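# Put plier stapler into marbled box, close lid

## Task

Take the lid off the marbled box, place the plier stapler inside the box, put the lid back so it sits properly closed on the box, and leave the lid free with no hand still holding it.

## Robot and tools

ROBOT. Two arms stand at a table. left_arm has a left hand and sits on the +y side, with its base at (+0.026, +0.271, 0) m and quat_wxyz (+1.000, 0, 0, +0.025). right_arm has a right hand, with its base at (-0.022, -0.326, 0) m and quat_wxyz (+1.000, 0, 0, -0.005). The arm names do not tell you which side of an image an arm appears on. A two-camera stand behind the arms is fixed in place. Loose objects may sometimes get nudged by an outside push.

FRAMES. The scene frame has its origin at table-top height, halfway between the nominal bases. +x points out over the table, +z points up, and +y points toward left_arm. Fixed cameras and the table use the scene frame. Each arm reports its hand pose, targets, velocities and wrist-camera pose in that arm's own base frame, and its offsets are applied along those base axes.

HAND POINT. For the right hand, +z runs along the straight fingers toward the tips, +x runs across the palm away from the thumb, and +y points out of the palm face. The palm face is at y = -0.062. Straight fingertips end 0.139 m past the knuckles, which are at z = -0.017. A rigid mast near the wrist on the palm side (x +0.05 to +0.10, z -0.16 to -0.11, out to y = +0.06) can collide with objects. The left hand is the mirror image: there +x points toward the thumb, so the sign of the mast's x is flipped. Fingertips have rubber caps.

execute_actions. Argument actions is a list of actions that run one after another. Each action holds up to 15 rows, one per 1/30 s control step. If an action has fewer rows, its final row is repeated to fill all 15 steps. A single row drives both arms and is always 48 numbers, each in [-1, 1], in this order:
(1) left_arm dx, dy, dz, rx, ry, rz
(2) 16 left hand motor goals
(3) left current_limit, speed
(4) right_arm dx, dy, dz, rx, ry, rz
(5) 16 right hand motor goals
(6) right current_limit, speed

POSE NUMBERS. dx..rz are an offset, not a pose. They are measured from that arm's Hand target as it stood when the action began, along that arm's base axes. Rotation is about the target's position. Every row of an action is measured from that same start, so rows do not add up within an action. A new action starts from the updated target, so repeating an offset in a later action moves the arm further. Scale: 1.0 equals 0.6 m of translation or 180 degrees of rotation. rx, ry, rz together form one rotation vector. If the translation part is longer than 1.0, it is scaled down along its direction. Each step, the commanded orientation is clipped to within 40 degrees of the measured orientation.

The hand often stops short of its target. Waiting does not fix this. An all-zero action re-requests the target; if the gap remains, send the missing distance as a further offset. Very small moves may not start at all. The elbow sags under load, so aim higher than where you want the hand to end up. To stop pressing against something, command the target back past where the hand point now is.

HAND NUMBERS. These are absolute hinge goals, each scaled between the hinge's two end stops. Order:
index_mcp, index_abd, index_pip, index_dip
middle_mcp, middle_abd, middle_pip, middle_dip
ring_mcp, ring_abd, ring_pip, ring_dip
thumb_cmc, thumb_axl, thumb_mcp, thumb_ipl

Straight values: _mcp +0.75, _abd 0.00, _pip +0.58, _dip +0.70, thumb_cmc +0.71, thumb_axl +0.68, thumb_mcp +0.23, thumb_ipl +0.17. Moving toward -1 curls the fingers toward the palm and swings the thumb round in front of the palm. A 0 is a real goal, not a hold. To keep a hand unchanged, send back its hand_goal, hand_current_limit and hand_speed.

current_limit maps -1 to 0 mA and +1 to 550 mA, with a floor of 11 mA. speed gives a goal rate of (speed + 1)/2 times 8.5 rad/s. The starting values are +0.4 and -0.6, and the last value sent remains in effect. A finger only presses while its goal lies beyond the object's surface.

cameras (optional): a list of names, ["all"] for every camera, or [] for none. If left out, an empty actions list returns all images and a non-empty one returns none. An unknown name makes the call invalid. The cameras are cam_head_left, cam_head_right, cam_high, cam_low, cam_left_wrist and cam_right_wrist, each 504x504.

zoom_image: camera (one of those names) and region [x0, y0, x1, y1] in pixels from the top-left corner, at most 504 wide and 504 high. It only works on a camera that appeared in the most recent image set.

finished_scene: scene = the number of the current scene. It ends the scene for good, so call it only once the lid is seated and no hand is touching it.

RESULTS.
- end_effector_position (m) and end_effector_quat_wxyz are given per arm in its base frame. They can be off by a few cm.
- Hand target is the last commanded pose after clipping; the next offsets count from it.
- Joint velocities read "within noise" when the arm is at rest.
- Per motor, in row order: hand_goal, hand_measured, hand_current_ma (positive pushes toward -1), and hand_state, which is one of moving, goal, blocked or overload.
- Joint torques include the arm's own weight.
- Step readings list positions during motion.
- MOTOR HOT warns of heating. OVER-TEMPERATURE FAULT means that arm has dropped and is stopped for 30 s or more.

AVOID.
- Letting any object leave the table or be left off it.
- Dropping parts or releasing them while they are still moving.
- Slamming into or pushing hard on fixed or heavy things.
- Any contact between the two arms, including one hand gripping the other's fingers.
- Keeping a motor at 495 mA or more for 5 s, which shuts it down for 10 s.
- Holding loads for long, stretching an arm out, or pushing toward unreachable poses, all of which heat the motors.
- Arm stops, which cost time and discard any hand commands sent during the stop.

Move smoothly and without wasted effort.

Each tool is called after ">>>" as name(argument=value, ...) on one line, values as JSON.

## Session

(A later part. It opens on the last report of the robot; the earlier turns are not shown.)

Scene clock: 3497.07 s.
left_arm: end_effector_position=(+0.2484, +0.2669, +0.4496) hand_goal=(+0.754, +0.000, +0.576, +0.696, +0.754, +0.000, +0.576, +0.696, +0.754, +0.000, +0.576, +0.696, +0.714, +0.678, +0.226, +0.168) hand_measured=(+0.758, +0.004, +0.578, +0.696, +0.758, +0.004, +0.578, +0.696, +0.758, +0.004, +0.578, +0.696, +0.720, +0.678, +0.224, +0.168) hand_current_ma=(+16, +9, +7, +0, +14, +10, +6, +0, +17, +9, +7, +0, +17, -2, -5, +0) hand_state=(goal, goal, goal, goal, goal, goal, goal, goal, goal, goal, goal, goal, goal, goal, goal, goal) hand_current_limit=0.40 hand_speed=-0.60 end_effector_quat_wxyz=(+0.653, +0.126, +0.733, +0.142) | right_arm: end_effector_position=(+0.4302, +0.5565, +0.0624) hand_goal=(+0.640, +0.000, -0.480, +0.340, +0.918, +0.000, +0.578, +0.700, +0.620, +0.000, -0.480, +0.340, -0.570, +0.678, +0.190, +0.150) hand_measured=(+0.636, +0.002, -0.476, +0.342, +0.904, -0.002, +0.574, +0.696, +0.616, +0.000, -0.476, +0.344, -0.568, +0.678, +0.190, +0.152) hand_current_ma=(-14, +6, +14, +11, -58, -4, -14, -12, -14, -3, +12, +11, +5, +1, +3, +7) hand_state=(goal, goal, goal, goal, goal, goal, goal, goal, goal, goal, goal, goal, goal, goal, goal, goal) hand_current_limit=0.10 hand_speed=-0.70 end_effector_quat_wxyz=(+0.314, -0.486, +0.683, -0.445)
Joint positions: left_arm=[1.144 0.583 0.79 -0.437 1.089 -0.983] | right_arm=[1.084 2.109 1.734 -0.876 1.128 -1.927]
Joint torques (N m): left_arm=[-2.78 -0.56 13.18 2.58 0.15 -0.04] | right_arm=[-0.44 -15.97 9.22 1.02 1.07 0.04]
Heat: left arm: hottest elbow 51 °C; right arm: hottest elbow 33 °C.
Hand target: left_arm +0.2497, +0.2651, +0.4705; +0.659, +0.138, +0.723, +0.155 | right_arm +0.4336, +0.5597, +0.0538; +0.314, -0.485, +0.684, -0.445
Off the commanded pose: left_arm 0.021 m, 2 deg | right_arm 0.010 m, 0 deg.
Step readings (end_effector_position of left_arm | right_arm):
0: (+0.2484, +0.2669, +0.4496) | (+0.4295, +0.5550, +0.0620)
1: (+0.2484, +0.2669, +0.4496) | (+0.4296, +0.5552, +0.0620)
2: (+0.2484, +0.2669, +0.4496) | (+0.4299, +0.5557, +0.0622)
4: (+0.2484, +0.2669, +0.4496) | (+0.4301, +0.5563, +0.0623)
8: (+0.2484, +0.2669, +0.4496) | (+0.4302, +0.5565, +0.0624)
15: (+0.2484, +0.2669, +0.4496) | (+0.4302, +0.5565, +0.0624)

>>> execute_actions(actions=[[[0,0,0,0,0,0,0.754,0,0.576,0.696,0.754,0,0.576,0.696,0.754,0,0.576,0.696,0.714,0.678,0.226,0.168,0.4,-0.6,-0.001,-0.002,-0.012,0,0,0,0.64,0,-0.48,0.34,0.917,0,0.577,0.7,0.62,0,-0.48,0.34,-0.571,0.678,0.2,0.15,0.1,-0.7]]])

Scene clock: 3506.50 s.
left_arm: end_effector_position=(+0.2484, +0.2669, +0.4496) hand_goal=(+0.754, +0.000, +0.576, +0.696, +0.754, +0.000, +0.576, +0.696, +0.754, +0.000, +0.576, +0.696, +0.714, +0.678, +0.226, +0.168) hand_measured=(+0.758, +0.004, +0.578, +0.696, +0.758, +0.004, +0.578, +0.696, +0.758, +0.004, +0.578, +0.696, +0.720, +0.678, +0.224, +0.168) hand_current_ma=(+16, +9, +7, +0, +14, +10, +6, +0, +17, +9, +7, +0, +17, -2, -5, +0) hand_state=(goal, goal, goal, goal, goal, goal, goal, goal, goal, goal, goal, goal, goal, goal, goal, goal) hand_current_limit=0.40 hand_speed=-0.60 end_effector_quat_wxyz=(+0.653, +0.126, +0.733, +0.142) | right_arm: end_effector_position=(+0.4310, +0.5580, +0.0581) hand_goal=(+0.640, +0.000, -0.480, +0.340, +0.918, +0.000, +0.578, +0.700, +0.620, +0.000, -0.480, +0.340, -0.570, +0.678, +0.200, +0.150) hand_measured=(+0.636, +0.002, -0.476, +0.342, +0.904, -0.002, +0.574, +0.696, +0.616, +0.000, -0.476, +0.344, -0.568, +0.678, +0.194, +0.152) hand_current_ma=(-14, +6, +14, +11, -58, -4, -14, -12, -14, -3, +12, +11, +5, +1, -29, +7) hand_state=(goal, goal, goal, goal, goal, goal, goal, goal, goal, goal, goal, goal, goal, goal, goal, goal) hand_current_limit=0.10 hand_speed=-0.70 end_effector_quat_wxyz=(+0.316, -0.484, +0.684, -0.444)
Joint positions: left_arm=[1.144 0.583 0.79 -0.437 1.089 -0.983] | right_arm=[1.084 2.114 1.729 -0.859 1.128 -1.927]
Joint torques (N m): left_arm=[-3.14 -0.09 13.27 2.54 0.14 0.01] | right_arm=[-0.32 -16.09 8.54 0.99 1.05 0.06]
Heat: left arm: hottest elbow 51 °C; right arm: hottest elbow 32 °C.
Hand target: left_arm +0.2497, +0.2651, +0.4705; +0.659, +0.138, +0.723, +0.155 | right_arm +0.4330, +0.5585, +0.0467; +0.314, -0.485, +0.684, -0.445
Off the commanded pose: left_arm 0.021 m, 2 deg | right_arm 0.012 m, 0 deg.
Step readings (end_effector_position of left_arm | right_arm):
0: (+0.2484, +0.2669, +0.4496) | (+0.4302, +0.5565, +0.0624)
1: (+0.2484, +0.2669, +0.4496) | (+0.4303, +0.5567, +0.0620)
2: (+0.2484, +0.2669, +0.4496) | (+0.4307, +0.5574, +0.0619)
4: (+0.2484, +0.2669, +0.4496) | (+0.4311, +0.5581, +0.0612)
8: (+0.2484, +0.2669, +0.4496) | (+0.4310, +0.5581, +0.0590)
15: (+0.2484, +0.2669, +0.4496) | (+0.4310, +0.5580, +0.0581)

>>> execute_actions(actions=[[[0,0,0,0,0,0,0.754,0,0.576,0.696,0.754,0,0.576,0.696,0.754,0,0.576,0.696,0.714,0.678,0.226,0.168,0.4,-0.6,0,0,0,0,0,0,0.57,0,-0.51,0.33,0.917,0,0.577,0.7,0.55,0,-0.51,0.33,-0.571,0.678,0.12,0.15,0.1,-0.8]],[[0,0,0,0,0,0,0.754,0,0.576,0.696,0.754,0,0.576,0.696,0.754,0,0.576,0.696,0.714,0.678,0.226,0.168,0.4,-0.6,0,0,0,0,0,0,0.53,0,-0.53,0.33,0.917,0,0.577,0.7,0.5,0,-0.53,0.33,-0.571,0.678,0.04,0.15,0.1,-0.85]]])

Scene clock: 3520.43 s.
left_arm: end_effector_position=(+0.2484, +0.2669, +0.4496) hand_goal=(+0.754, +0.000, +0.576, +0.696, +0.754, +0.000, +0.576, +0.696, +0.754, +0.000, +0.576, +0.696, +0.714, +0.678, +0.226, +0.168) hand_measured=(+0.758, +0.004, +0.578, +0.696, +0.758, +0.004, +0.578, +0.696, +0.758, +0.004, +0.578, +0.696, +0.720, +0.678, +0.224, +0.168) hand_current_ma=(+16, +9, +7, +0, +14, +10, +6, +0, +17, +9, +7, +0, +17, -2, -5, +0) hand_state=(goal, goal, goal, goal, goal, goal, goal, goal, goal, goal, goal, goal, goal, goal, goal, goal) hand_current_limit=0.40 hand_speed=-0.60 end_effector_quat_wxyz=(+0.653, +0.126, +0.733, +0.142) | right_arm: end_effector_position=(+0.4310, +0.5580, +0.0581) hand_goal=(+0.530, +0.000, -0.530, +0.330, +0.918, +0.000, +0.578, +0.700, +0.500, +0.000, -0.530, +0.330, -0.570, +0.678, +0.040, +0.150) hand_measured=(+0.562, +0.002, -0.506, +0.334, +0.904, -0.002, +0.574, +0.696, +0.534, +0.000, -0.504, +0.338, -0.554, +0.678, +0.156, +0.164) hand_current_ma=(+149, +6, +101, +13, -58, -4, -14, -12, +161, -3, +111, +30, +65, +3, +303, +82) hand_state=(blocked, goal, blocked, goal, goal, goal, goal, goal, blocked, goal, blocked, goal, goal, goal, blocked, goal) hand_current_limit=0.10 hand_speed=-0.85 end_effector_quat_wxyz=(+0.316, -0.484, +0.684, -0.444)
Joint positions: left_arm=[1.144 0.583 0.79 -0.437 1.089 -0.983] | right_arm=[1.084 2.114 1.729 -0.859 1.128 -1.927]
Joint torques (N m): left_arm=[-3.19 -0.56 13.27 2.62 0.17 0.03] | right_arm=[-1.03 -15.97 8.4 1.05 1.04 0.05]
Heat: left arm: hottest elbow 51 °C; right arm: hottest elbow 32 °C.
Hand target: left_arm +0.2497, +0.2651, +0.4705; +0.659, +0.138, +0.723, +0.155 | right_arm +0.4330, +0.5585, +0.0467; +0.314, -0.485, +0.684, -0.445
Off the commanded pose: left_arm 0.021 m, 2 deg | right_arm 0.012 m, 0 deg.
Step readings (end_effector_position of left_arm | right_arm):
0: (+0.2484, +0.2669, +0.4496) | (+0.4310, +0.5580, +0.0581)
1: (+0.2484, +0.2669, +0.4496) | (+0.4310, +0.5580, +0.0581)
2: (+0.2484, +0.2669, +0.4496) | (+0.4310, +0.5580, +0.0581)
4: (+0.2484, +0.2669, +0.4496) | (+0.4310, +0.5580, +0.0581)
8: (+0.2484, +0.2669, +0.4496) | (+0.4310, +0.5580, +0.0581)
15: (+0.2484, +0.2669, +0.4496) | (+0.4310, +0.5580, +0.0581)
16: (+0.2484, +0.2669, +0.4496) | (+0.4310, +0.5580, +0.0581)
17: (+0.2484, +0.2669, +0.4496) | (+0.4310, +0.5580, +0.0581)
19: (+0.2484, +0.2669, +0.4496) | (+0.4310, +0.5580, +0.0581)
23: (+0.2484, +0.2669, +0.4496) | (+0.4310, +0.5580, +0.0581)
30: (+0.2484, +0.2669, +0.4496) | (+0.4310, +0.5580, +0.0581)

>>> execute_actions(actions=[[[0,0,0,0,0,0,0.754,0,0.576,0.696,0.754,0,0.576,0.696,0.754,0,0.576,0.696,0.714,0.678,0.226,0.168,0.4,-0.6,0,0,0,0,0,0,0.49,0,-0.54,0.33,0.917,0,0.577,0.7,0.46,0,-0.54,0.33,-0.571,0.678,-0.05,0.15,0.3,-0.85]],[[0,0,0,0,0,0,0.754,0,0.576,0.696,0.754,0,0.576,0.696,0.754,0,0.576,0.696,0.714,0.678,0.226,0.168,0.4,-0.6,0.01,0.018,0.04,0,0,0,0.49,0,-0.54,0.33,0.917,0,0.577,0.7,0.46,0,-0.54,0.33,-0.571,0.678,-0.05,0.15,0.3,-0.85]],[[0,0,0,0,0,0,0.754,0,0.576,0.696,0.754,0,0.576,0.696,0.754,0,0.576,0.696,0.714,0.678,0.226,0.168,0.4,-0.6,0.002,0.004,0.04,0,0,0,0.49,0,-0.54,0.33,0.917,0,0.577,0.7,0.46,0,-0.54,0.33,-0.571,0.678,-0.05,0.15,0.3,-0.85]]], cameras=["cam_high","cam_low"])

>>> zoom_image(camera="cam_high", region=[180, 130, 380, 250])

>>> zoom_image(camera="cam_low", region=[270, 210, 410, 290])

Scene clock: 3540.17 s.
left_arm: end_effector_position=(+0.2484, +0.2669, +0.4496) hand_goal=(+0.754, +0.000, +0.576, +0.696, +0.754, +0.000, +0.576, +0.696, +0.754, +0.000, +0.576, +0.696, +0.714, +0.678, +0.226, +0.168) hand_measured=(+0.758, +0.004, +0.578, +0.696, +0.758, +0.004, +0.578, +0.696, +0.758, +0.004, +0.578, +0.696, +0.720, +0.678, +0.224, +0.168) hand_current_ma=(+16, +9, +7, +0, +14, +10, +6, +0, +17, +9, +7, +0, +17, -2, -5, +0) hand_state=(goal, goal, goal, goal, goal, goal, goal, goal, goal, goal, goal, goal, goal, goal, goal, goal) hand_current_limit=0.40 hand_speed=-0.60 end_effector_quat_wxyz=(+0.653, +0.126, +0.733, +0.142) | right_arm: end_effector_position=(+0.4327, +0.5619, +0.0789) hand_goal=(+0.490, +0.000, -0.540, +0.330, +0.918, +0.000, +0.578, +0.700, +0.460, +0.000, -0.540, +0.330, -0.570, +0.678, -0.050, +0.150) hand_measured=(+0.550, +0.000, -0.506, +0.340, +0.904, -0.002, +0.574, +0.696, +0.506, +0.000, -0.504, +0.340, -0.542, +0.680, +0.156, +0.174) hand_current_ma=(+288, +2, +147, +38, -58, -4, -14, -12, +213, -3, +157, +44, +125, +12, +358, +135) hand_state=(blocked, goal, blocked, goal, goal, goal, goal, goal, blocked, goal, blocked, goal, blocked, goal, blocked, blocked) hand_current_limit=0.30 hand_speed=-0.85 end_effector_quat_wxyz=(+0.304, -0.493, +0.680, -0.449)
Joint positions: left_arm=[1.144 0.583 0.79 -0.437 1.089 -0.983] | right_arm=[1.084 2.121 1.805 -0.958 1.126 -1.929]
Joint torques (N m): left_arm=[-3.25 -0.32 13.18 2.52 0.15 0.02] | right_arm=[-0.73 -17.26 12.6 0.06 1.14 0.04]
Heat: left arm: hottest elbow 51 °C; right arm: hottest elbow 32 °C.
Hand target: left_arm +0.2497, +0.2651, +0.4705; +0.659, +0.138, +0.723, +0.155 | right_arm +0.4402, +0.5718, +0.0946; +0.314, -0.485, +0.684, -0.445
Off the commanded pose: left_arm 0.021 m, 2 deg | right_arm 0.020 m, 2 deg.
Step readings (end_effector_position of left_arm | right_arm):
0: (+0.2484, +0.2669, +0.4496) | (+0.4310, +0.5580, +0.0581)
1: (+0.2484, +0.2669, +0.4496) | (+0.4310, +0.5580, +0.0581)
2: (+0.2484, +0.2669, +0.4496) | (+0.4310, +0.5580, +0.0581)
4: (+0.2484, +0.2669, +0.4496) | (+0.4310, +0.5580, +0.0581)
8: (+0.2484, +0.2669, +0.4496) | (+0.4310, +0.5580, +0.0581)
15: (+0.2484, +0.2669, +0.4496) | (+0.4310, +0.5580, +0.0581)
16: (+0.2484, +0.2669, +0.4496) | (+0.4310, +0.5582, +0.0589)
17: (+0.2484, +0.2669, +0.4496) | (+0.4309, +0.5580, +0.0595)
19: (+0.2484, +0.2669, +0.4496) | (+0.4313, +0.5588, +0.0615)
23: (+0.2484, +0.2669, +0.4496) | (+0.4318, +0.5598, +0.0646)
30: (+0.2484, +0.2669, +0.4496) | (+0.4316, +0.5593, +0.0643)
31: (+0.2484, +0.2669, +0.4496) | (+0.4314, +0.5592, +0.0652)
32: (+0.2484, +0.2669, +0.4496) | (+0.4308, +0.5583, +0.0666)
34: (+0.2484, +0.2669, +0.4496) | (+0.4306, +0.5579, +0.0695)
38: (+0.2484, +0.2669, +0.4496) | (+0.4326, +0.5618, +0.0775)
45: (+0.2484, +0.2669, +0.4496) | (+0.4327, +0.5620, +0.0790)
Images, in order (width x height): cam_high 504x504, cam_low 504x504.

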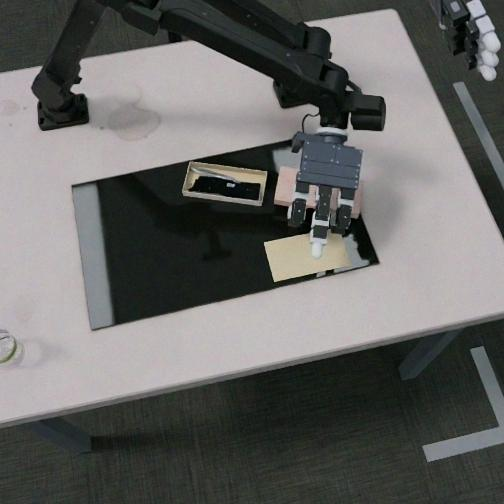

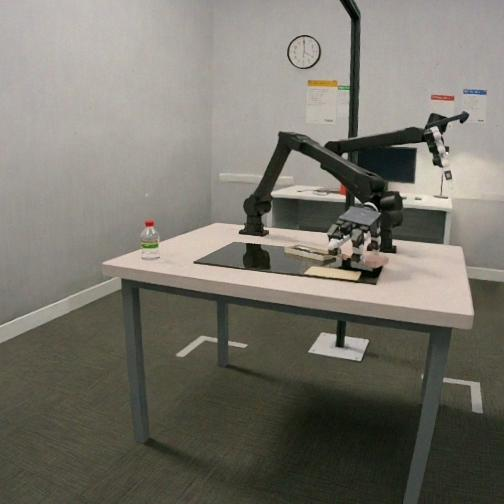

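Scaled by 2.520.

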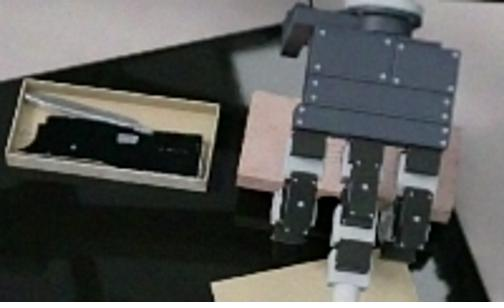

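Scaled by 3.600.

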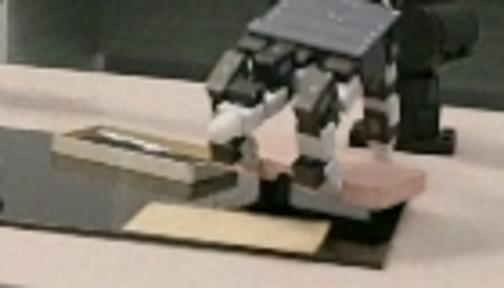

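>>> execute_actions(actions=[[[0,0,0,0,0,0,0.754,0,0.576,0.696,0.754,0,0.576,0.696,0.754,0,0.576,0.696,0.714,0.678,0.226,0.168,0.4,-0.6,0,0,0.04,0,0,0,0.49,0,-0.54,0.33,0.917,0,0.577,0.7,0.46,0,-0.54,0.33,-0.571,0.678,-0.05,0.15,0.3,-0.85]],[[0,0,0,0,0,0,0.754,0,0.576,0.696,0.754,0,0.576,0.696,0.754,0,0.576,0.696,0.714,0.678,0.226,0.168,0.4,-0.6,0,0,0.035,0,0,0,0.49,0,-0.54,0.33,0.917,0,0.577,0.7,0.46,0,-0.54,0.33,-0.571,0.678,-0.05,0.15,0.3,-0.85]]], cameras=["cam_high","cam_low"])

>>> zoom_image(camera="cam_high", region=[180, 130, 380, 250])

>>> zoom_image(camera="cam_low", region=[270, 210, 410, 290])

Scene clock: 3555.37 s.
left_arm: end_effector_position=(+0.2484, +0.2669, +0.4496) hand_goal=(+0.754, +0.000, +0.576, +0.696, +0.754, +0.000, +0.576, +0.696, +0.754, +0.000, +0.576, +0.696, +0.714, +0.678, +0.226, +0.168) hand_measured=(+0.758, +0.004, +0.578, +0.696, +0.758, +0.004, +0.578, +0.696, +0.758, +0.004, +0.578, +0.696, +0.720, +0.678, +0.224, +0.168) hand_current_ma=(+16, +9, +7, +0, +14, +10, +6, +0, +17, +9, +7, +0, +17, -2, -5, +0) hand_state=(goal, goal, goal, goal, goal, goal, goal, goal, goal, goal, goal, goal, goal, goal, goal, goal) hand_current_limit=0.40 hand_speed=-0.60 end_effector_quat_wxyz=(+0.653, +0.126, +0.733, +0.142) | right_arm: end_effector_position=(+0.4328, +0.5623, +0.1125) hand_goal=(+0.490, +0.000, -0.540, +0.330, +0.918, +0.000, +0.578, +0.700, +0.460, +0.000, -0.540, +0.330, -0.570, +0.678, -0.050, +0.150) hand_measured=(+0.550, +0.000, -0.506, +0.340, +0.904, -0.002, +0.574, +0.696, +0.504, +0.000, -0.504, +0.340, -0.540, +0.680, +0.156, +0.174) hand_current_ma=(+288, +2, +147, +39, -58, -3, -14, -12, +209, -3, +157, +44, +129, +12, +358, +135) hand_state=(blocked, goal, blocked, goal, goal, goal, goal, goal, blocked, goal, blocked, goal, blocked, goal, blocked, blocked) hand_current_limit=0.30 hand_speed=-0.85 end_effector_quat_wxyz=(+0.298, -0.497, +0.678, -0.452)
Joint positions: left_arm=[1.144 0.583 0.79 -0.437 1.089 -0.983] | right_arm=[1.084 2.105 1.873 -1.059 1.126 -1.929]
Joint torques (N m): left_arm=[-2.84 -1.2 13.09 2.73 0.16 -0.05] | right_arm=[-0.38 -18.61 12.98 -0.06 1.18 0.04]
Heat: left arm: hottest elbow 51 °C; right arm: hottest elbow 34 °C.
Hand target: left_arm +0.2497, +0.2651, +0.4705; +0.659, +0.138, +0.723, +0.155 | right_arm +0.4402, +0.5717, +0.1395; +0.314, -0.485, +0.684, -0.445
Off the commanded pose: left_arm 0.021 m, 2 deg | right_arm 0.030 m, 3 deg.
Step readings (end_effector_position of left_arm | right_arm):
0: (+0.2484, +0.2669, +0.4496) | (+0.4327, +0.5619, +0.0789)
1: (+0.2484, +0.2669, +0.4496) | (+0.4325, +0.5616, +0.0799)
2: (+0.2484, +0.2669, +0.4496) | (+0.4317, +0.5602, +0.0809)
4: (+0.2484, +0.2669, +0.4496) | (+0.4311, +0.5591, +0.0832)
8: (+0.2484, +0.2669, +0.4496) | (+0.4323, +0.5613, +0.0891)
15: (+0.2484, +0.2669, +0.4496) | (+0.4322, +0.5612, +0.0900)
16: (+0.2484, +0.2669, +0.4496) | (+0.4321, +0.5609, +0.0912)
17: (+0.2484, +0.2669, +0.4496) | (+0.4314, +0.5597, +0.0923)
19: (+0.2484, +0.2669, +0.4496) | (+0.4310, +0.5588, +0.0957)
23: (+0.2484, +0.2669, +0.4496) | (+0.4320, +0.5608, +0.1058)
30: (+0.2484, +0.2669, +0.4496) | (+0.4330, +0.5626, +0.1126)
Images, in order (width x height): cam_high 504x504, cam_low 504x504.

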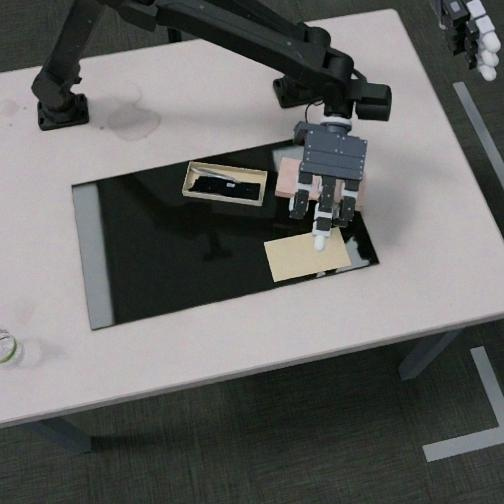

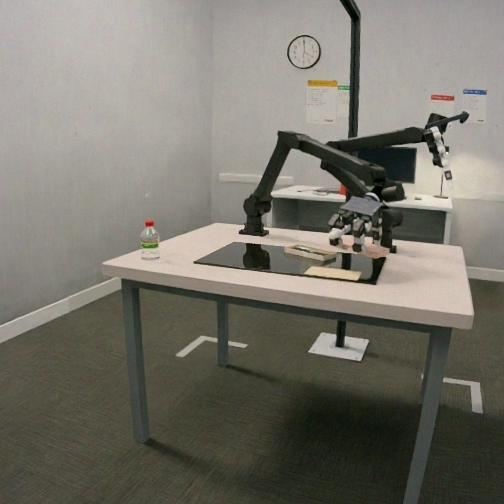

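Scaled by 2.520.

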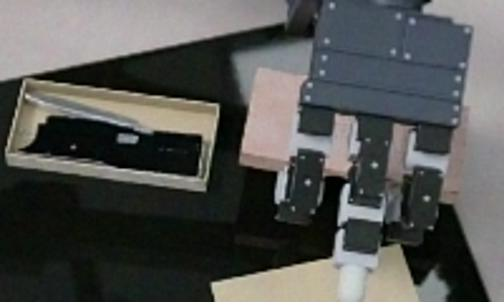

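Scaled by 3.600.

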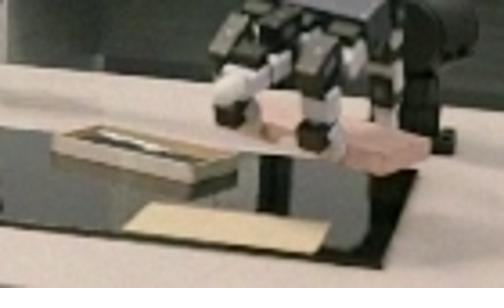

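>>> execute_actions(actions=[[[0,0,0,0,0,0,0.754,0,0.576,0.696,0.754,0,0.576,0.696,0.754,0,0.576,0.696,0.714,0.678,0.226,0.168,0.4,-0.6,-0.0225,-0.054,0,0,0,0,0.49,0,-0.54,0.33,0.917,0,0.577,0.7,0.46,0,-0.54,0.33,-0.571,0.678,-0.05,0.15,0.3,-0.85]],[[0,0,0,0,0,0,0.754,0,0.576,0.696,0.754,0,0.576,0.696,0.754,0,0.576,0.696,0.714,0.678,0.226,0.168,0.4,-0.6,-0.0225,-0.054,0,0,0,0,0.49,0,-0.54,0.33,0.917,0,0.577,0.7,0.46,0,-0.54,0.33,-0.571,0.678,-0.05,0.15,0.3,-0.85]],[[0,0,0,0,0,0,0.754,0,0.576,0.696,0.754,0,0.576,0.696,0.754,0,0.576,0.696,0.714,0.678,0.226,0.168,0.4,-0.6,-0.0225,-0.054,0,0,0,0,0.49,0,-0.54,0.33,0.917,0,0.577,0.7,0.46,0,-0.54,0.33,-0.571,0.678,-0.05,0.15,0.3,-0.85]]], cameras=["cam_high","cam_low"])

>>> zoom_image(camera="cam_high", region=[160, 110, 360, 230])

>>> zoom_image(camera="cam_low", region=[270, 210, 410, 290])

Scene clock: 3585.23 s.
left_arm: end_effector_position=(+0.2484, +0.2669, +0.4496) hand_goal=(+0.754, +0.000, +0.576, +0.696, +0.754, +0.000, +0.576, +0.696, +0.754, +0.000, +0.576, +0.696, +0.714, +0.678, +0.226, +0.168) hand_measured=(+0.758, +0.004, +0.578, +0.696, +0.758, +0.004, +0.578, +0.696, +0.758, +0.004, +0.578, +0.696, +0.720, +0.678, +0.224, +0.168) hand_current_ma=(+16, +9, +7, +0, +14, +10, +6, +0, +17, +9, +7, +0, +17, -2, -5, +0) hand_state=(goal, goal, goal, goal, goal, goal, goal, goal, goal, goal, goal, goal, goal, goal, goal, goal) hand_current_limit=0.40 hand_speed=-0.60 end_effector_quat_wxyz=(+0.653, +0.126, +0.733, +0.142) | right_arm: end_effector_position=(+0.3954, +0.4714, +0.1306) hand_goal=(+0.490, +0.000, -0.540, +0.330, +0.918, +0.000, +0.578, +0.700, +0.460, +0.000, -0.540, +0.330, -0.570, +0.678, -0.050, +0.150) hand_measured=(+0.550, +0.000, -0.506, +0.340, +0.906, +0.000, +0.574, +0.696, +0.498, +0.000, -0.504, +0.340, -0.536, +0.680, +0.156, +0.174) hand_current_ma=(+287, +0, +147, +41, -52, +3, -14, -12, +179, -1, +155, +44, +153, +14, +357, +135) hand_state=(blocked, goal, blocked, goal, goal, goal, goal, goal, blocked, goal, blocked, goal, blocked, goal, blocked, blocked) hand_current_limit=0.30 hand_speed=-0.85 end_effector_quat_wxyz=(+0.305, -0.491, +0.682, -0.449)
Joint positions: left_arm=[1.144 0.583 0.79 -0.437 1.089 -0.983] | right_arm=[1.068 1.822 1.474 -0.896 1.122 -1.957]
Joint torques (N m): left_arm=[-2.61 -0.67 13.31 2.54 0.2 -0.05] | right_arm=[-1.14 -14.92 9.36 1.1 1.09 0.02]
Heat: left arm: hottest elbow 51 °C; right arm: hottest elbow 35 °C.
Hand target: left_arm +0.2497, +0.2651, +0.4705; +0.659, +0.138, +0.723, +0.155 | right_arm +0.3997, +0.4746, +0.1398; +0.314, -0.485, +0.684, -0.445
Off the commanded pose: left_arm 0.021 m, 2 deg | right_arm 0.010 m, 1 deg.
Step readings (end_effector_position of left_arm | right_arm):
0: (+0.2484, +0.2669, +0.4496) | (+0.4328, +0.5623, +0.1125)
1: (+0.2484, +0.2669, +0.4496) | (+0.4315, +0.5597, +0.1111)
2: (+0.2484, +0.2669, +0.4496) | (+0.4291, +0.5554, +0.1112)
4: (+0.2484, +0.2669, +0.4496) | (+0.4217, +0.5415, +0.1108)
8: (+0.2484, +0.2669, +0.4496) | (+0.4200, +0.5366, +0.1227)
15: (+0.2484, +0.2669, +0.4496) | (+0.4217, +0.5381, +0.1333)
16: (+0.2484, +0.2669, +0.4496) | (+0.4201, +0.5345, +0.1296)
17: (+0.2484, +0.2669, +0.4496) | (+0.4183, +0.5290, +0.1282)
19: (+0.2484, +0.2669, +0.4496) | (+0.4092, +0.5119, +0.1223)
23: (+0.2484, +0.2669, +0.4496) | (+0.4062, +0.5031, +0.1229)
30: (+0.2484, +0.2669, +0.4496) | (+0.4089, +0.5045, +0.1278)
31: (+0.2484, +0.2669, +0.4496) | (+0.4074, +0.5010, +0.1252)
32: (+0.2484, +0.2669, +0.4496) | (+0.4054, +0.4963, +0.1244)
34: (+0.2484, +0.2669, +0.4496) | (+0.3962, +0.4798, +0.1209)
38: (+0.2484, +0.2669, +0.4496) | (+0.3932, +0.4700, +0.1252)
45: (+0.2484, +0.2669, +0.4496) | (+0.3954, +0.4715, +0.1306)
Images, in order (width x height): cam_high 504x504, cam_low 504x504.

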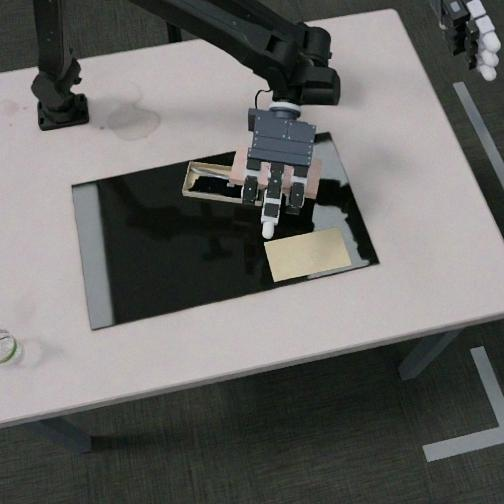

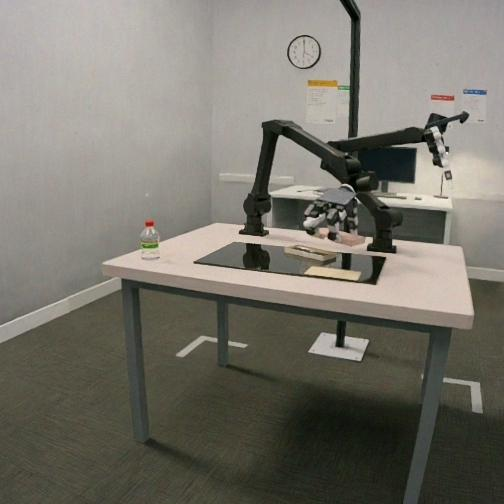

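Scaled by 2.520.

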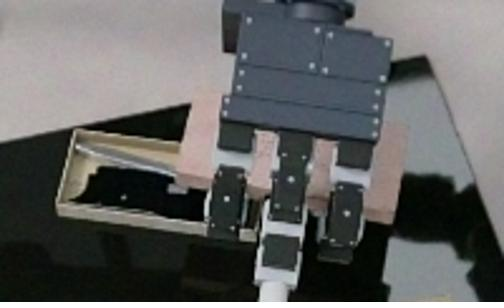

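Scaled by 3.600.

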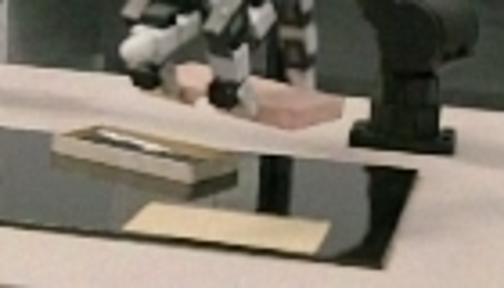

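>>> execute_actions(actions=[[[0,0,0,0,0,0,0.754,0,0.576,0.696,0.754,0,0.576,0.696,0.754,0,0.576,0.696,0.714,0.678,0.226,0.168,0.4,-0.6,-0.0248,-0.058,0,0,0,0,0.49,0,-0.54,0.33,0.917,0,0.577,0.7,0.46,0,-0.54,0.33,-0.571,0.678,-0.05,0.15,0.3,-0.85]],[[0,0,0,0,0,0,0.754,0,0.576,0.696,0.754,0,0.576,0.696,0.754,0,0.576,0.696,0.714,0.678,0.226,0.168,0.4,-0.6,-0.0248,-0.058,-0.01,0,0,0,0.49,0,-0.54,0.33,0.917,0,0.577,0.7,0.46,0,-0.54,0.33,-0.571,0.678,-0.05,0.15,0.3,-0.85]],[[0,0,0,0,0,0,0.754,0,0.576,0.696,0.754,0,0.576,0.696,0.754,0,0.576,0.696,0.714,0.678,0.226,0.168,0.4,-0.6,-0.0248,-0.058,-0.01,0,0,0,0.49,0,-0.54,0.33,0.917,0,0.577,0.7,0.46,0,-0.54,0.33,-0.571,0.678,-0.05,0.15,0.3,-0.85]]], cameras=["cam_high","cam_low"])

>>> zoom_image(camera="cam_high", region=[150, 110, 310, 230])

>>> zoom_image(camera="cam_low", region=[260, 210, 370, 280])

Scene clock: 3606.40 s.
left_arm: end_effector_position=(+0.2484, +0.2669, +0.4496) hand_goal=(+0.754, +0.000, +0.576, +0.696, +0.754, +0.000, +0.576, +0.696, +0.754, +0.000, +0.576, +0.696, +0.714, +0.678, +0.226, +0.168) hand_measured=(+0.758, +0.004, +0.578, +0.696, +0.758, +0.004, +0.578, +0.696, +0.758, +0.004, +0.578, +0.696, +0.720, +0.678, +0.224, +0.168) hand_current_ma=(+16, +9, +7, +0, +14, +10, +6, +0, +17, +9, +7, +0, +17, -2, -5, +0) hand_state=(goal, goal, goal, goal, goal, goal, goal, goal, goal, goal, goal, goal, goal, goal, goal, goal) hand_current_limit=0.40 hand_speed=-0.60 end_effector_quat_wxyz=(+0.653, +0.126, +0.733, +0.142) | right_arm: end_effector_position=(+0.3505, +0.3653, +0.1193) hand_goal=(+0.490, +0.000, -0.540, +0.330, +0.918, +0.000, +0.578, +0.700, +0.460, +0.000, -0.540, +0.330, -0.570, +0.678, -0.050, +0.150) hand_measured=(+0.550, +0.000, -0.506, +0.340, +0.906, +0.002, +0.574, +0.696, +0.496, +0.000, -0.504, +0.340, -0.534, +0.682, +0.156, +0.174) hand_current_ma=(+287, -1, +147, +42, -48, +6, -14, -12, +166, +0, +154, +44, +165, +14, +357, +135) hand_state=(blocked, goal, blocked, goal, goal, goal, goal, goal, blocked, goal, blocked, goal, blocked, goal, blocked, blocked) hand_current_limit=0.30 hand_speed=-0.85 end_effector_quat_wxyz=(+0.304, -0.491, +0.682, -0.449)
Joint positions: left_arm=[1.144 0.583 0.79 -0.437 1.089 -0.983] | right_arm=[1.041 1.553 1.084 -0.728 1.113 -2.012]
Joint torques (N m): left_arm=[-3.25 -1.49 13.15 2.58 0.14 -0.03] | right_arm=[-0.62 -10.58 9.16 1.14 1 -0.05]
Heat: left arm: hottest elbow 51 °C; right arm: hottest elbow 34 °C.
Hand target: left_arm +0.2497, +0.2651, +0.4705; +0.659, +0.138, +0.723, +0.155 | right_arm +0.3551, +0.3701, +0.1277; +0.314, -0.485, +0.684, -0.445
Off the commanded pose: left_arm 0.021 m, 2 deg | right_arm 0.011 m, 1 deg.
Step readings (end_effector_position of left_arm | right_arm):
0: (+0.2484, +0.2669, +0.4496) | (+0.3953, +0.4714, +0.1306)
1: (+0.2484, +0.2669, +0.4496) | (+0.3936, +0.4677, +0.1278)
2: (+0.2484, +0.2669, +0.4496) | (+0.3911, +0.4636, +0.1271)
4: (+0.2484, +0.2669, +0.4496) | (+0.3816, +0.4466, +0.1235)
8: (+0.2484, +0.2669, +0.4496) | (+0.3779, +0.4348, +0.1271)
15: (+0.2484, +0.2669, +0.4496) | (+0.3800, +0.4363, +0.1309)
16: (+0.2484, +0.2669, +0.4496) | (+0.3785, +0.4326, +0.1278)
17: (+0.2484, +0.2669, +0.4496) | (+0.3769, +0.4285, +0.1269)
19: (+0.2484, +0.2669, +0.4496) | (+0.3676, +0.4126, +0.1223)
23: (+0.2484, +0.2669, +0.4496) | (+0.3635, +0.3990, +0.1222)
30: (+0.2484, +0.2669, +0.4496) | (+0.3656, +0.4005, +0.1242)
31: (+0.2484, +0.2669, +0.4496) | (+0.3639, +0.3972, +0.1216)
32: (+0.2484, +0.2669, +0.4496) | (+0.3622, +0.3936, +0.1206)
34: (+0.2484, +0.2669, +0.4496) | (+0.3532, +0.3781, +0.1168)
38: (+0.2484, +0.2669, +0.4496) | (+0.3487, +0.3638, +0.1175)
45: (+0.2484, +0.2669, +0.4496) | (+0.3505, +0.3653, +0.1193)
Images, in order (width x height): cam_high 504x504, cam_low 504x504.

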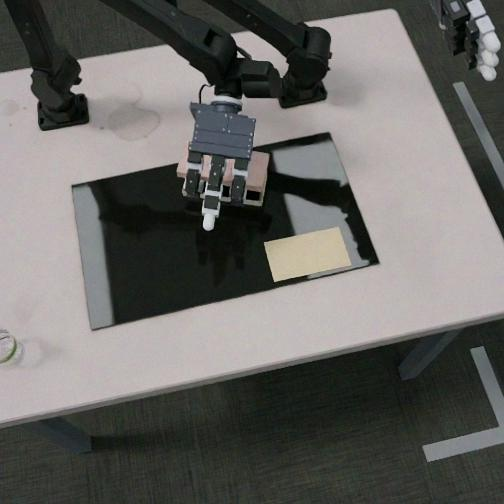

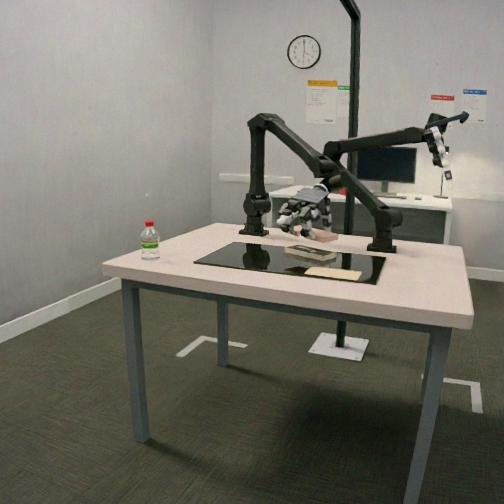

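Scaled by 3.150.

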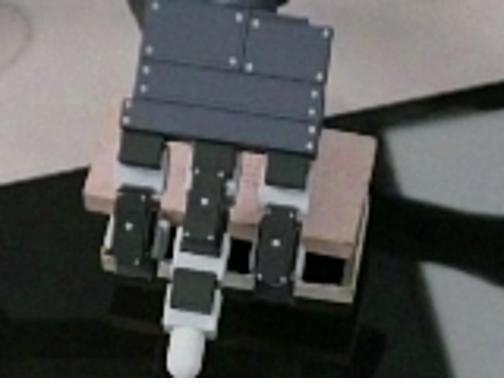

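Scaled by 4.582.

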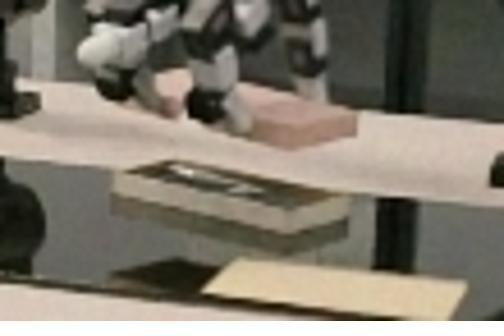

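>>> execute_actions(actions=[[[0,0,0,0,0,0,0.754,0,0.576,0.696,0.754,0,0.576,0.696,0.754,0,0.576,0.696,0.714,0.678,0.226,0.168,0.4,-0.6,0,0,-0.05,0,0,0,0.49,0,-0.54,0.33,0.917,0,0.577,0.7,0.46,0,-0.54,0.33,-0.571,0.678,-0.05,0.15,0.3,-0.85]]], cameras=["cam_high","cam_low"])

>>> zoom_image(camera="cam_high", region=[160, 130, 290, 220])

>>> zoom_image(camera="cam_low", region=[270, 220, 350, 270])

Scene clock: 3621.07 s.
left_arm: end_effector_position=(+0.2484, +0.2669, +0.4496) hand_goal=(+0.754, +0.000, +0.576, +0.696, +0.754, +0.000, +0.576, +0.696, +0.754, +0.000, +0.576, +0.696, +0.714, +0.678, +0.226, +0.168) hand_measured=(+0.758, +0.004, +0.578, +0.696, +0.758, +0.004, +0.578, +0.696, +0.758, +0.004, +0.578, +0.696, +0.720, +0.678, +0.224, +0.168) hand_current_ma=(+16, +9, +7, +0, +14, +10, +6, +0, +17, +9, +7, +0, +17, -2, -5, +0) hand_state=(goal, goal, goal, goal, goal, goal, goal, goal, goal, goal, goal, goal, goal, goal, goal, goal) hand_current_limit=0.40 hand_speed=-0.60 end_effector_quat_wxyz=(+0.653, +0.126, +0.733, +0.142) | right_arm: end_effector_position=(+0.3518, +0.3679, +0.0976) hand_goal=(+0.490, +0.000, -0.540, +0.330, +0.918, +0.000, +0.578, +0.700, +0.460, +0.000, -0.540, +0.330, -0.570, +0.678, -0.050, +0.150) hand_measured=(+0.550, +0.000, -0.506, +0.340, +0.906, +0.002, +0.574, +0.696, +0.496, +0.000, -0.504, +0.340, -0.534, +0.682, +0.156, +0.174) hand_current_ma=(+287, -1, +147, +43, -48, +5, -14, -12, +166, +0, +154, +44, +165, +14, +358, +136) hand_state=(blocked, goal, blocked, goal, goal, goal, goal, goal, blocked, goal, blocked, goal, blocked, goal, blocked, blocked) hand_current_limit=0.30 hand_speed=-0.85 end_effector_quat_wxyz=(+0.311, -0.487, +0.684, -0.446)
Joint positions: left_arm=[1.144 0.583 0.79 -0.437 1.089 -0.983] | right_arm=[1.041 1.58 1.048 -0.646 1.112 -2.013]
Joint torques (N m): left_arm=[-2.9 -0.62 13.33 2.47 0.17 -0.02] | right_arm=[-0.62 -10.17 8.34 1.22 1.04 -0.02]
Heat: left arm: hottest elbow 51 °C; right arm: hottest elbow 33 °C.
Hand target: left_arm +0.2497, +0.2651, +0.4705; +0.659, +0.138, +0.723, +0.155 | right_arm +0.3551, +0.3701, +0.0976; +0.314, -0.485, +0.684, -0.445
Off the commanded pose: left_arm 0.021 m, 2 deg | right_arm 0.004 m, 0 deg.
Step readings (end_effector_position of left_arm | right_arm):
0: (+0.2484, +0.2669, +0.4496) | (+0.3505, +0.3653, +0.1193)
1: (+0.2484, +0.2669, +0.4496) | (+0.3507, +0.3655, +0.1177)
2: (+0.2484, +0.2669, +0.4496) | (+0.3522, +0.3681, +0.1166)
4: (+0.2484, +0.2669, +0.4496) | (+0.3529, +0.3692, +0.1113)
8: (+0.2484, +0.2669, +0.4496) | (+0.3517, +0.3676, +0.0997)
15: (+0.2484, +0.2669, +0.4496) | (+0.3518, +0.3679, +0.0976)
Images, in order (width x height): cam_high 504x504, cam_low 504x504.

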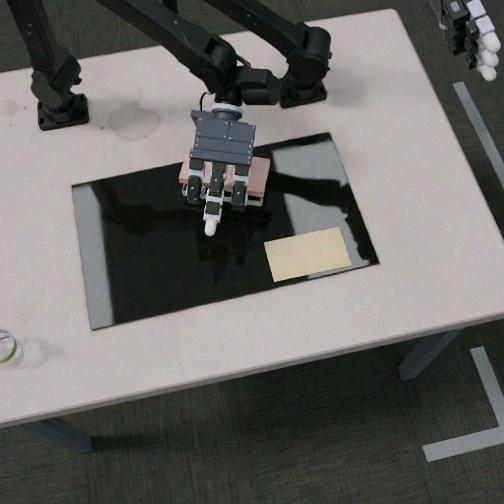

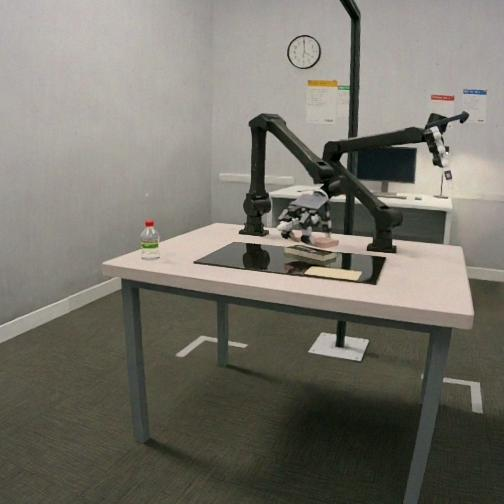

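Scaled by 3.877.

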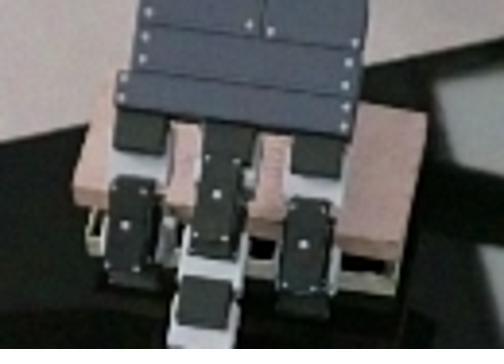

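Scaled by 6.300.

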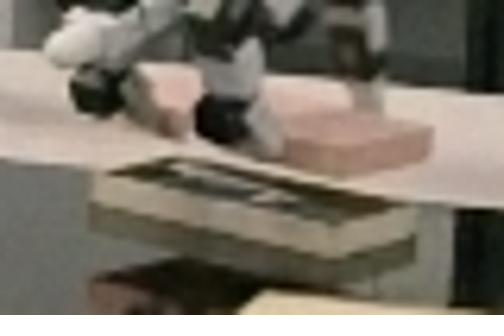

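>>> execute_actions(actions=[[[0,0,0,0,0,0,0.754,0,0.576,0.696,0.754,0,0.576,0.696,0.754,0,0.576,0.696,0.714,0.678,0.226,0.168,0.4,-0.6,0,0,-0.01,0.024,-0.009,0,0.49,0,-0.54,0.33,0.917,0,0.577,0.7,0.46,0,-0.54,0.33,-0.571,0.678,-0.05,0.15,0.3,-0.85]]], cameras=["cam_high","cam_low"])

>>> zoom_image(camera="cam_high", region=[160, 130, 290, 220])

>>> zoom_image(camera="cam_low", region=[270, 220, 350, 270])

Scene clock: 3660.90 s.
left_arm: end_effector_position=(+0.2484, +0.2669, +0.4496) hand_goal=(+0.754, +0.000, +0.576, +0.696, +0.754, +0.000, +0.576, +0.696, +0.754, +0.000, +0.576, +0.696, +0.714, +0.678, +0.226, +0.168) hand_measured=(+0.758, +0.004, +0.578, +0.696, +0.758, +0.004, +0.578, +0.696, +0.758, +0.004, +0.578, +0.696, +0.720, +0.678, +0.224, +0.168) hand_current_ma=(+16, +9, +7, +0, +14, +10, +6, +0, +17, +9, +7, +0, +17, -2, -5, +0) hand_state=(goal, goal, goal, goal, goal, goal, goal, goal, goal, goal, goal, goal, goal, goal, goal, goal) hand_current_limit=0.40 hand_speed=-0.60 end_effector_quat_wxyz=(+0.653, +0.126, +0.733, +0.142) | right_arm: end_effector_position=(+0.3498, +0.3680, +0.0832) hand_goal=(+0.490, +0.000, -0.540, +0.330, +0.918, +0.000, +0.578, +0.700, +0.460, +0.000, -0.540, +0.330, -0.570, +0.678, -0.050, +0.150) hand_measured=(+0.550, +0.000, -0.506, +0.340, +0.906, +0.002, +0.574, +0.696, +0.496, +0.000, -0.504, +0.340, -0.534, +0.682, +0.156, +0.174) hand_current_ma=(+286, -2, +147, +43, -48, +5, -14, -12, +166, -1, +154, +44, +165, +14, +358, +136) hand_state=(blocked, goal, blocked, goal, goal, goal, goal, goal, blocked, goal, blocked, goal, blocked, goal, blocked, blocked) hand_current_limit=0.30 hand_speed=-0.85 end_effector_quat_wxyz=(+0.332, -0.475, +0.693, -0.429)
Joint positions: left_arm=[1.144 0.583 0.79 -0.437 1.089 -0.983] | right_arm=[1.04 1.572 0.985 -0.533 1.098 -2.01]
Joint torques (N m): left_arm=[-2.84 -1.14 13.22 2.5 0.13 0] | right_arm=[-1.03 -11.58 8.34 1.31 0.99 0.02]
Heat: left arm: hottest elbow 51 °C; right arm: hottest elbow 33 °C.
Hand target: left_arm +0.2497, +0.2651, +0.4705; +0.659, +0.138, +0.723, +0.155 | right_arm +0.3551, +0.3702, +0.0917; +0.342, -0.467, +0.696, -0.425
Off the commanded pose: left_arm 0.021 m, 2 deg | right_arm 0.010 m, 2 deg.
Step readings (end_effector_position of left_arm | right_arm):
0: (+0.2484, +0.2669, +0.4496) | (+0.3518, +0.3679, +0.0976)
1: (+0.2484, +0.2669, +0.4496) | (+0.3517, +0.3681, +0.0958)
2: (+0.2484, +0.2669, +0.4496) | (+0.3525, +0.3711, +0.0948)
4: (+0.2484, +0.2669, +0.4496) | (+0.3514, +0.3704, +0.0899)
8: (+0.2484, +0.2669, +0.4496) | (+0.3489, +0.3666, +0.0828)
15: (+0.2484, +0.2669, +0.4496) | (+0.3497, +0.3679, +0.0832)
Images, in order (width x height): cam_high 504x504, cam_low 504x504.

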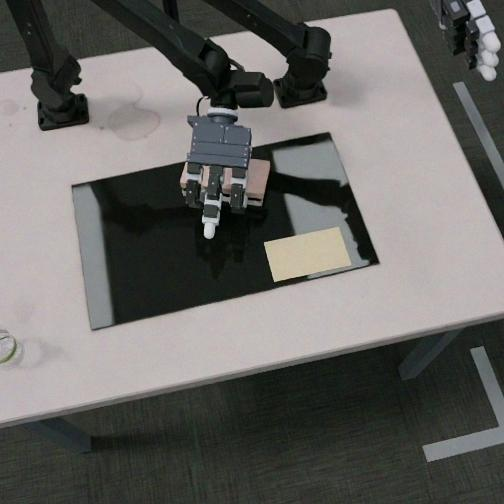

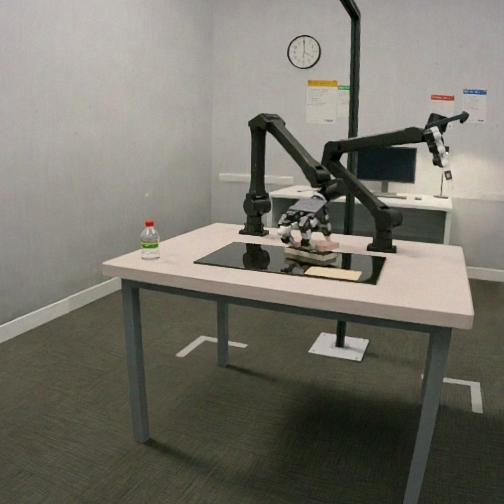

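Scaled by 3.877.

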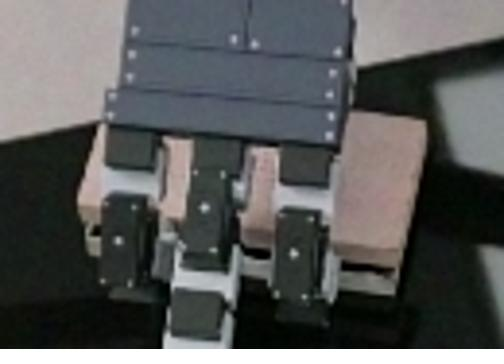

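Scaled by 6.300.

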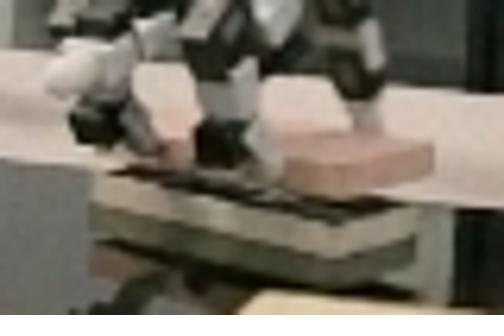

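>>> zoom_image(camera="cam_high", region=[240, 155, 275, 210])

>>> zoom_image(camera="cam_high", region=[175, 155, 210, 205])

>>> zoom_image(camera="cam_low", region=[310, 235, 345, 265])

>>> zoom_image(camera="cam_low", region=[280, 235, 315, 265])

Scaled by 9.164.

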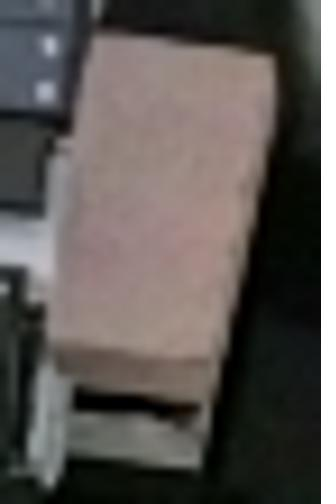

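Scaled by 10.080.

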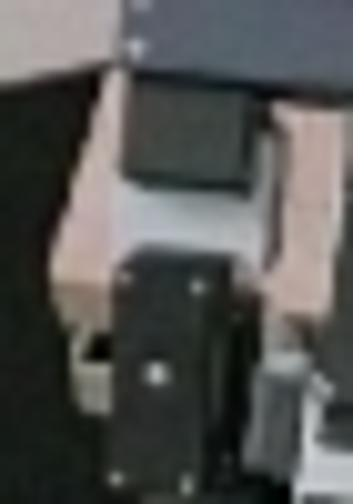

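Scaled by 14.400.

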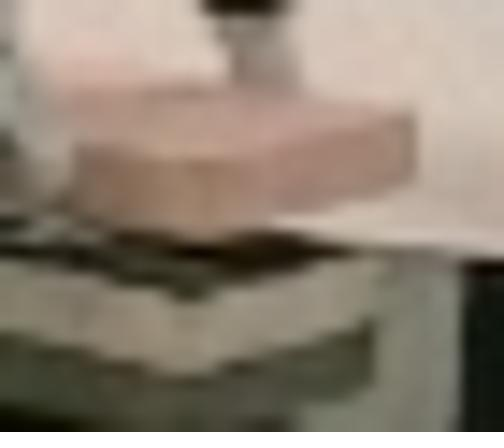

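Scaled by 14.400.

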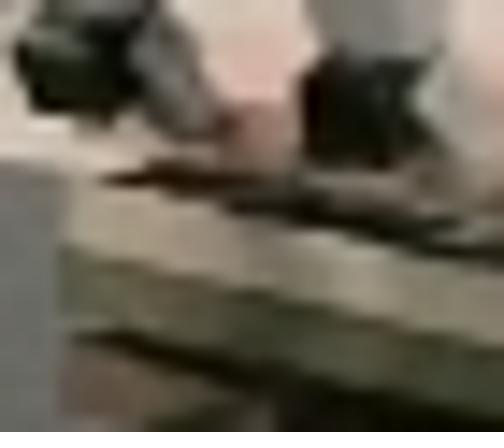

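>>> execute_actions(actions=[[[0,0,0,0,0,0,0.754,0,0.576,0.696,0.754,0,0.576,0.696,0.754,0,0.576,0.696,0.714,0.678,0.226,0.168,0.4,-0.6,0.009,-0.002,0,0,0,0.01,0.49,0,-0.54,0.33,0.917,0,0.577,0.7,0.46,0,-0.54,0.33,-0.571,0.678,-0.05,0.15,0.3,-0.85]]], cameras=["cam_high","cam_low"])

>>> zoom_image(camera="cam_high", region=[240, 155, 275, 210])

>>> zoom_image(camera="cam_high", region=[175, 155, 210, 205])

>>> zoom_image(camera="cam_low", region=[310, 235, 345, 265])

Scene clock: 3738.03 s.
left_arm: end_effector_position=(+0.2484, +0.2669, +0.4496) hand_goal=(+0.754, +0.000, +0.576, +0.696, +0.754, +0.000, +0.576, +0.696, +0.754, +0.000, +0.576, +0.696, +0.714, +0.678, +0.226, +0.168) hand_measured=(+0.758, +0.004, +0.578, +0.696, +0.758, +0.004, +0.578, +0.696, +0.758, +0.004, +0.578, +0.696, +0.720, +0.678, +0.224, +0.168) hand_current_ma=(+16, +9, +7, +0, +14, +10, +6, +0, +17, +9, +7, +0, +17, -2, -5, +0) hand_state=(goal, goal, goal, goal, goal, goal, goal, goal, goal, goal, goal, goal, goal, goal, goal, goal) hand_current_limit=0.40 hand_speed=-0.60 end_effector_quat_wxyz=(+0.653, +0.126, +0.733, +0.142) | right_arm: end_effector_position=(+0.3573, +0.3676, +0.0839) hand_goal=(+0.490, +0.000, -0.540, +0.330, +0.918, +0.000, +0.578, +0.700, +0.460, +0.000, -0.540, +0.330, -0.570, +0.678, -0.050, +0.150) hand_measured=(+0.550, +0.000, -0.506, +0.340, +0.906, +0.002, +0.574, +0.696, +0.496, +0.000, -0.504, +0.340, -0.534, +0.682, +0.156, +0.174) hand_current_ma=(+286, -2, +147, +43, -48, +4, -14, -12, +166, -1, +154, +44, +165, +14, +357, +136) hand_state=(blocked, goal, blocked, goal, goal, goal, goal, goal, blocked, goal, blocked, goal, blocked, goal, blocked, blocked) hand_current_limit=0.30 hand_speed=-0.85 end_effector_quat_wxyz=(+0.339, -0.483, +0.687, -0.424)
Joint positions: left_arm=[1.144 0.583 0.79 -0.437 1.089 -0.983] | right_arm=[1.021 1.564 0.967 -0.445 1.075 -2.095]
Joint torques (N m): left_arm=[-2.84 -1.03 13.33 2.62 0.17 0] | right_arm=[-0.73 -11.34 7.94 1.54 0.9 -0.04]
Heat: left arm: hottest elbow 51 °C; right arm: hottest elbow 32 °C.
Hand target: left_arm +0.2497, +0.2651, +0.4705; +0.659, +0.138, +0.723, +0.155 | right_arm +0.3604, +0.3690, +0.0916; +0.348, -0.477, +0.689, -0.420
Off the commanded pose: left_arm 0.021 m, 2 deg | right_arm 0.009 m, 1 deg.
joint sent to its limit (right arm) — joint 6 (wrist roll), lower limit. The joint targets still meet the commanded pose.
Step readings (end_effector_position of left_arm | right_arm):
0: (+0.2484, +0.2669, +0.4496) | (+0.3498, +0.3680, +0.0832)
1: (+0.2484, +0.2669, +0.4496) | (+0.3501, +0.3686, +0.0828)
2: (+0.2484, +0.2669, +0.4496) | (+0.3510, +0.3709, +0.0825)
4: (+0.2484, +0.2669, +0.4496) | (+0.3535, +0.3716, +0.0828)
8: (+0.2484, +0.2669, +0.4496) | (+0.3570, +0.3693, +0.0840)
15: (+0.2484, +0.2669, +0.4496) | (+0.3575, +0.3681, +0.0841)
Images, in order (width x height): cam_high 504x504, cam_low 504x504.

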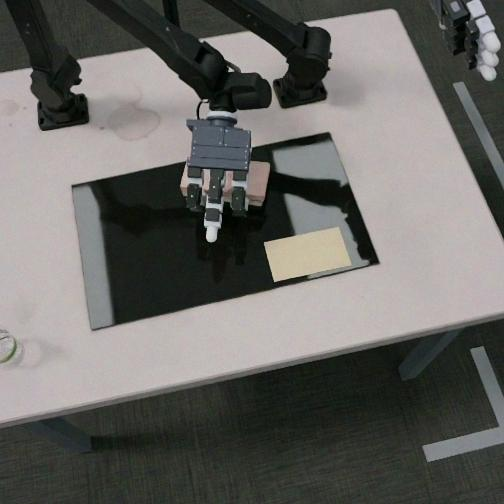

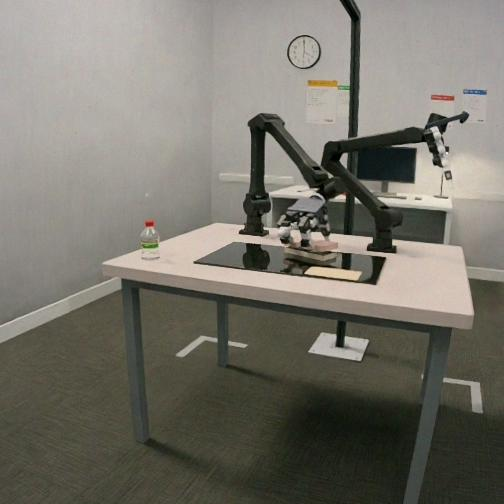

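Scaled by 9.164.

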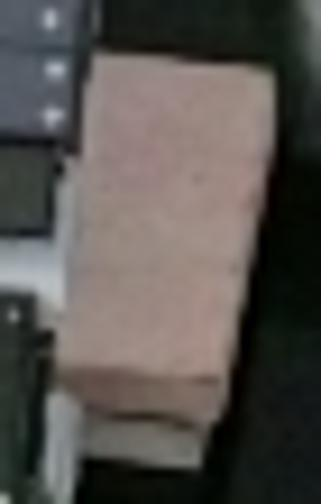

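Scaled by 10.080.

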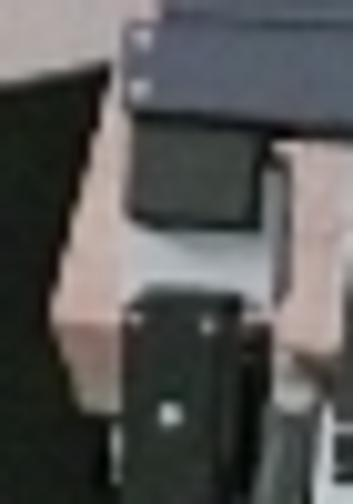

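Scaled by 14.400.

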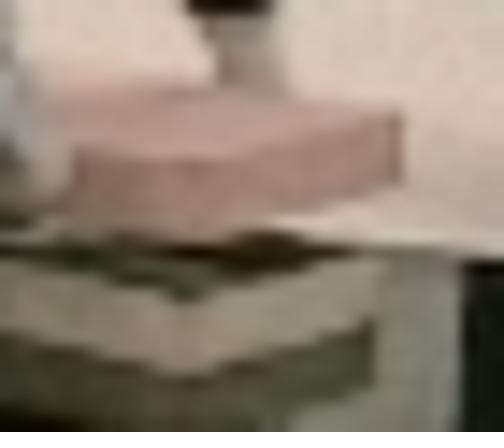

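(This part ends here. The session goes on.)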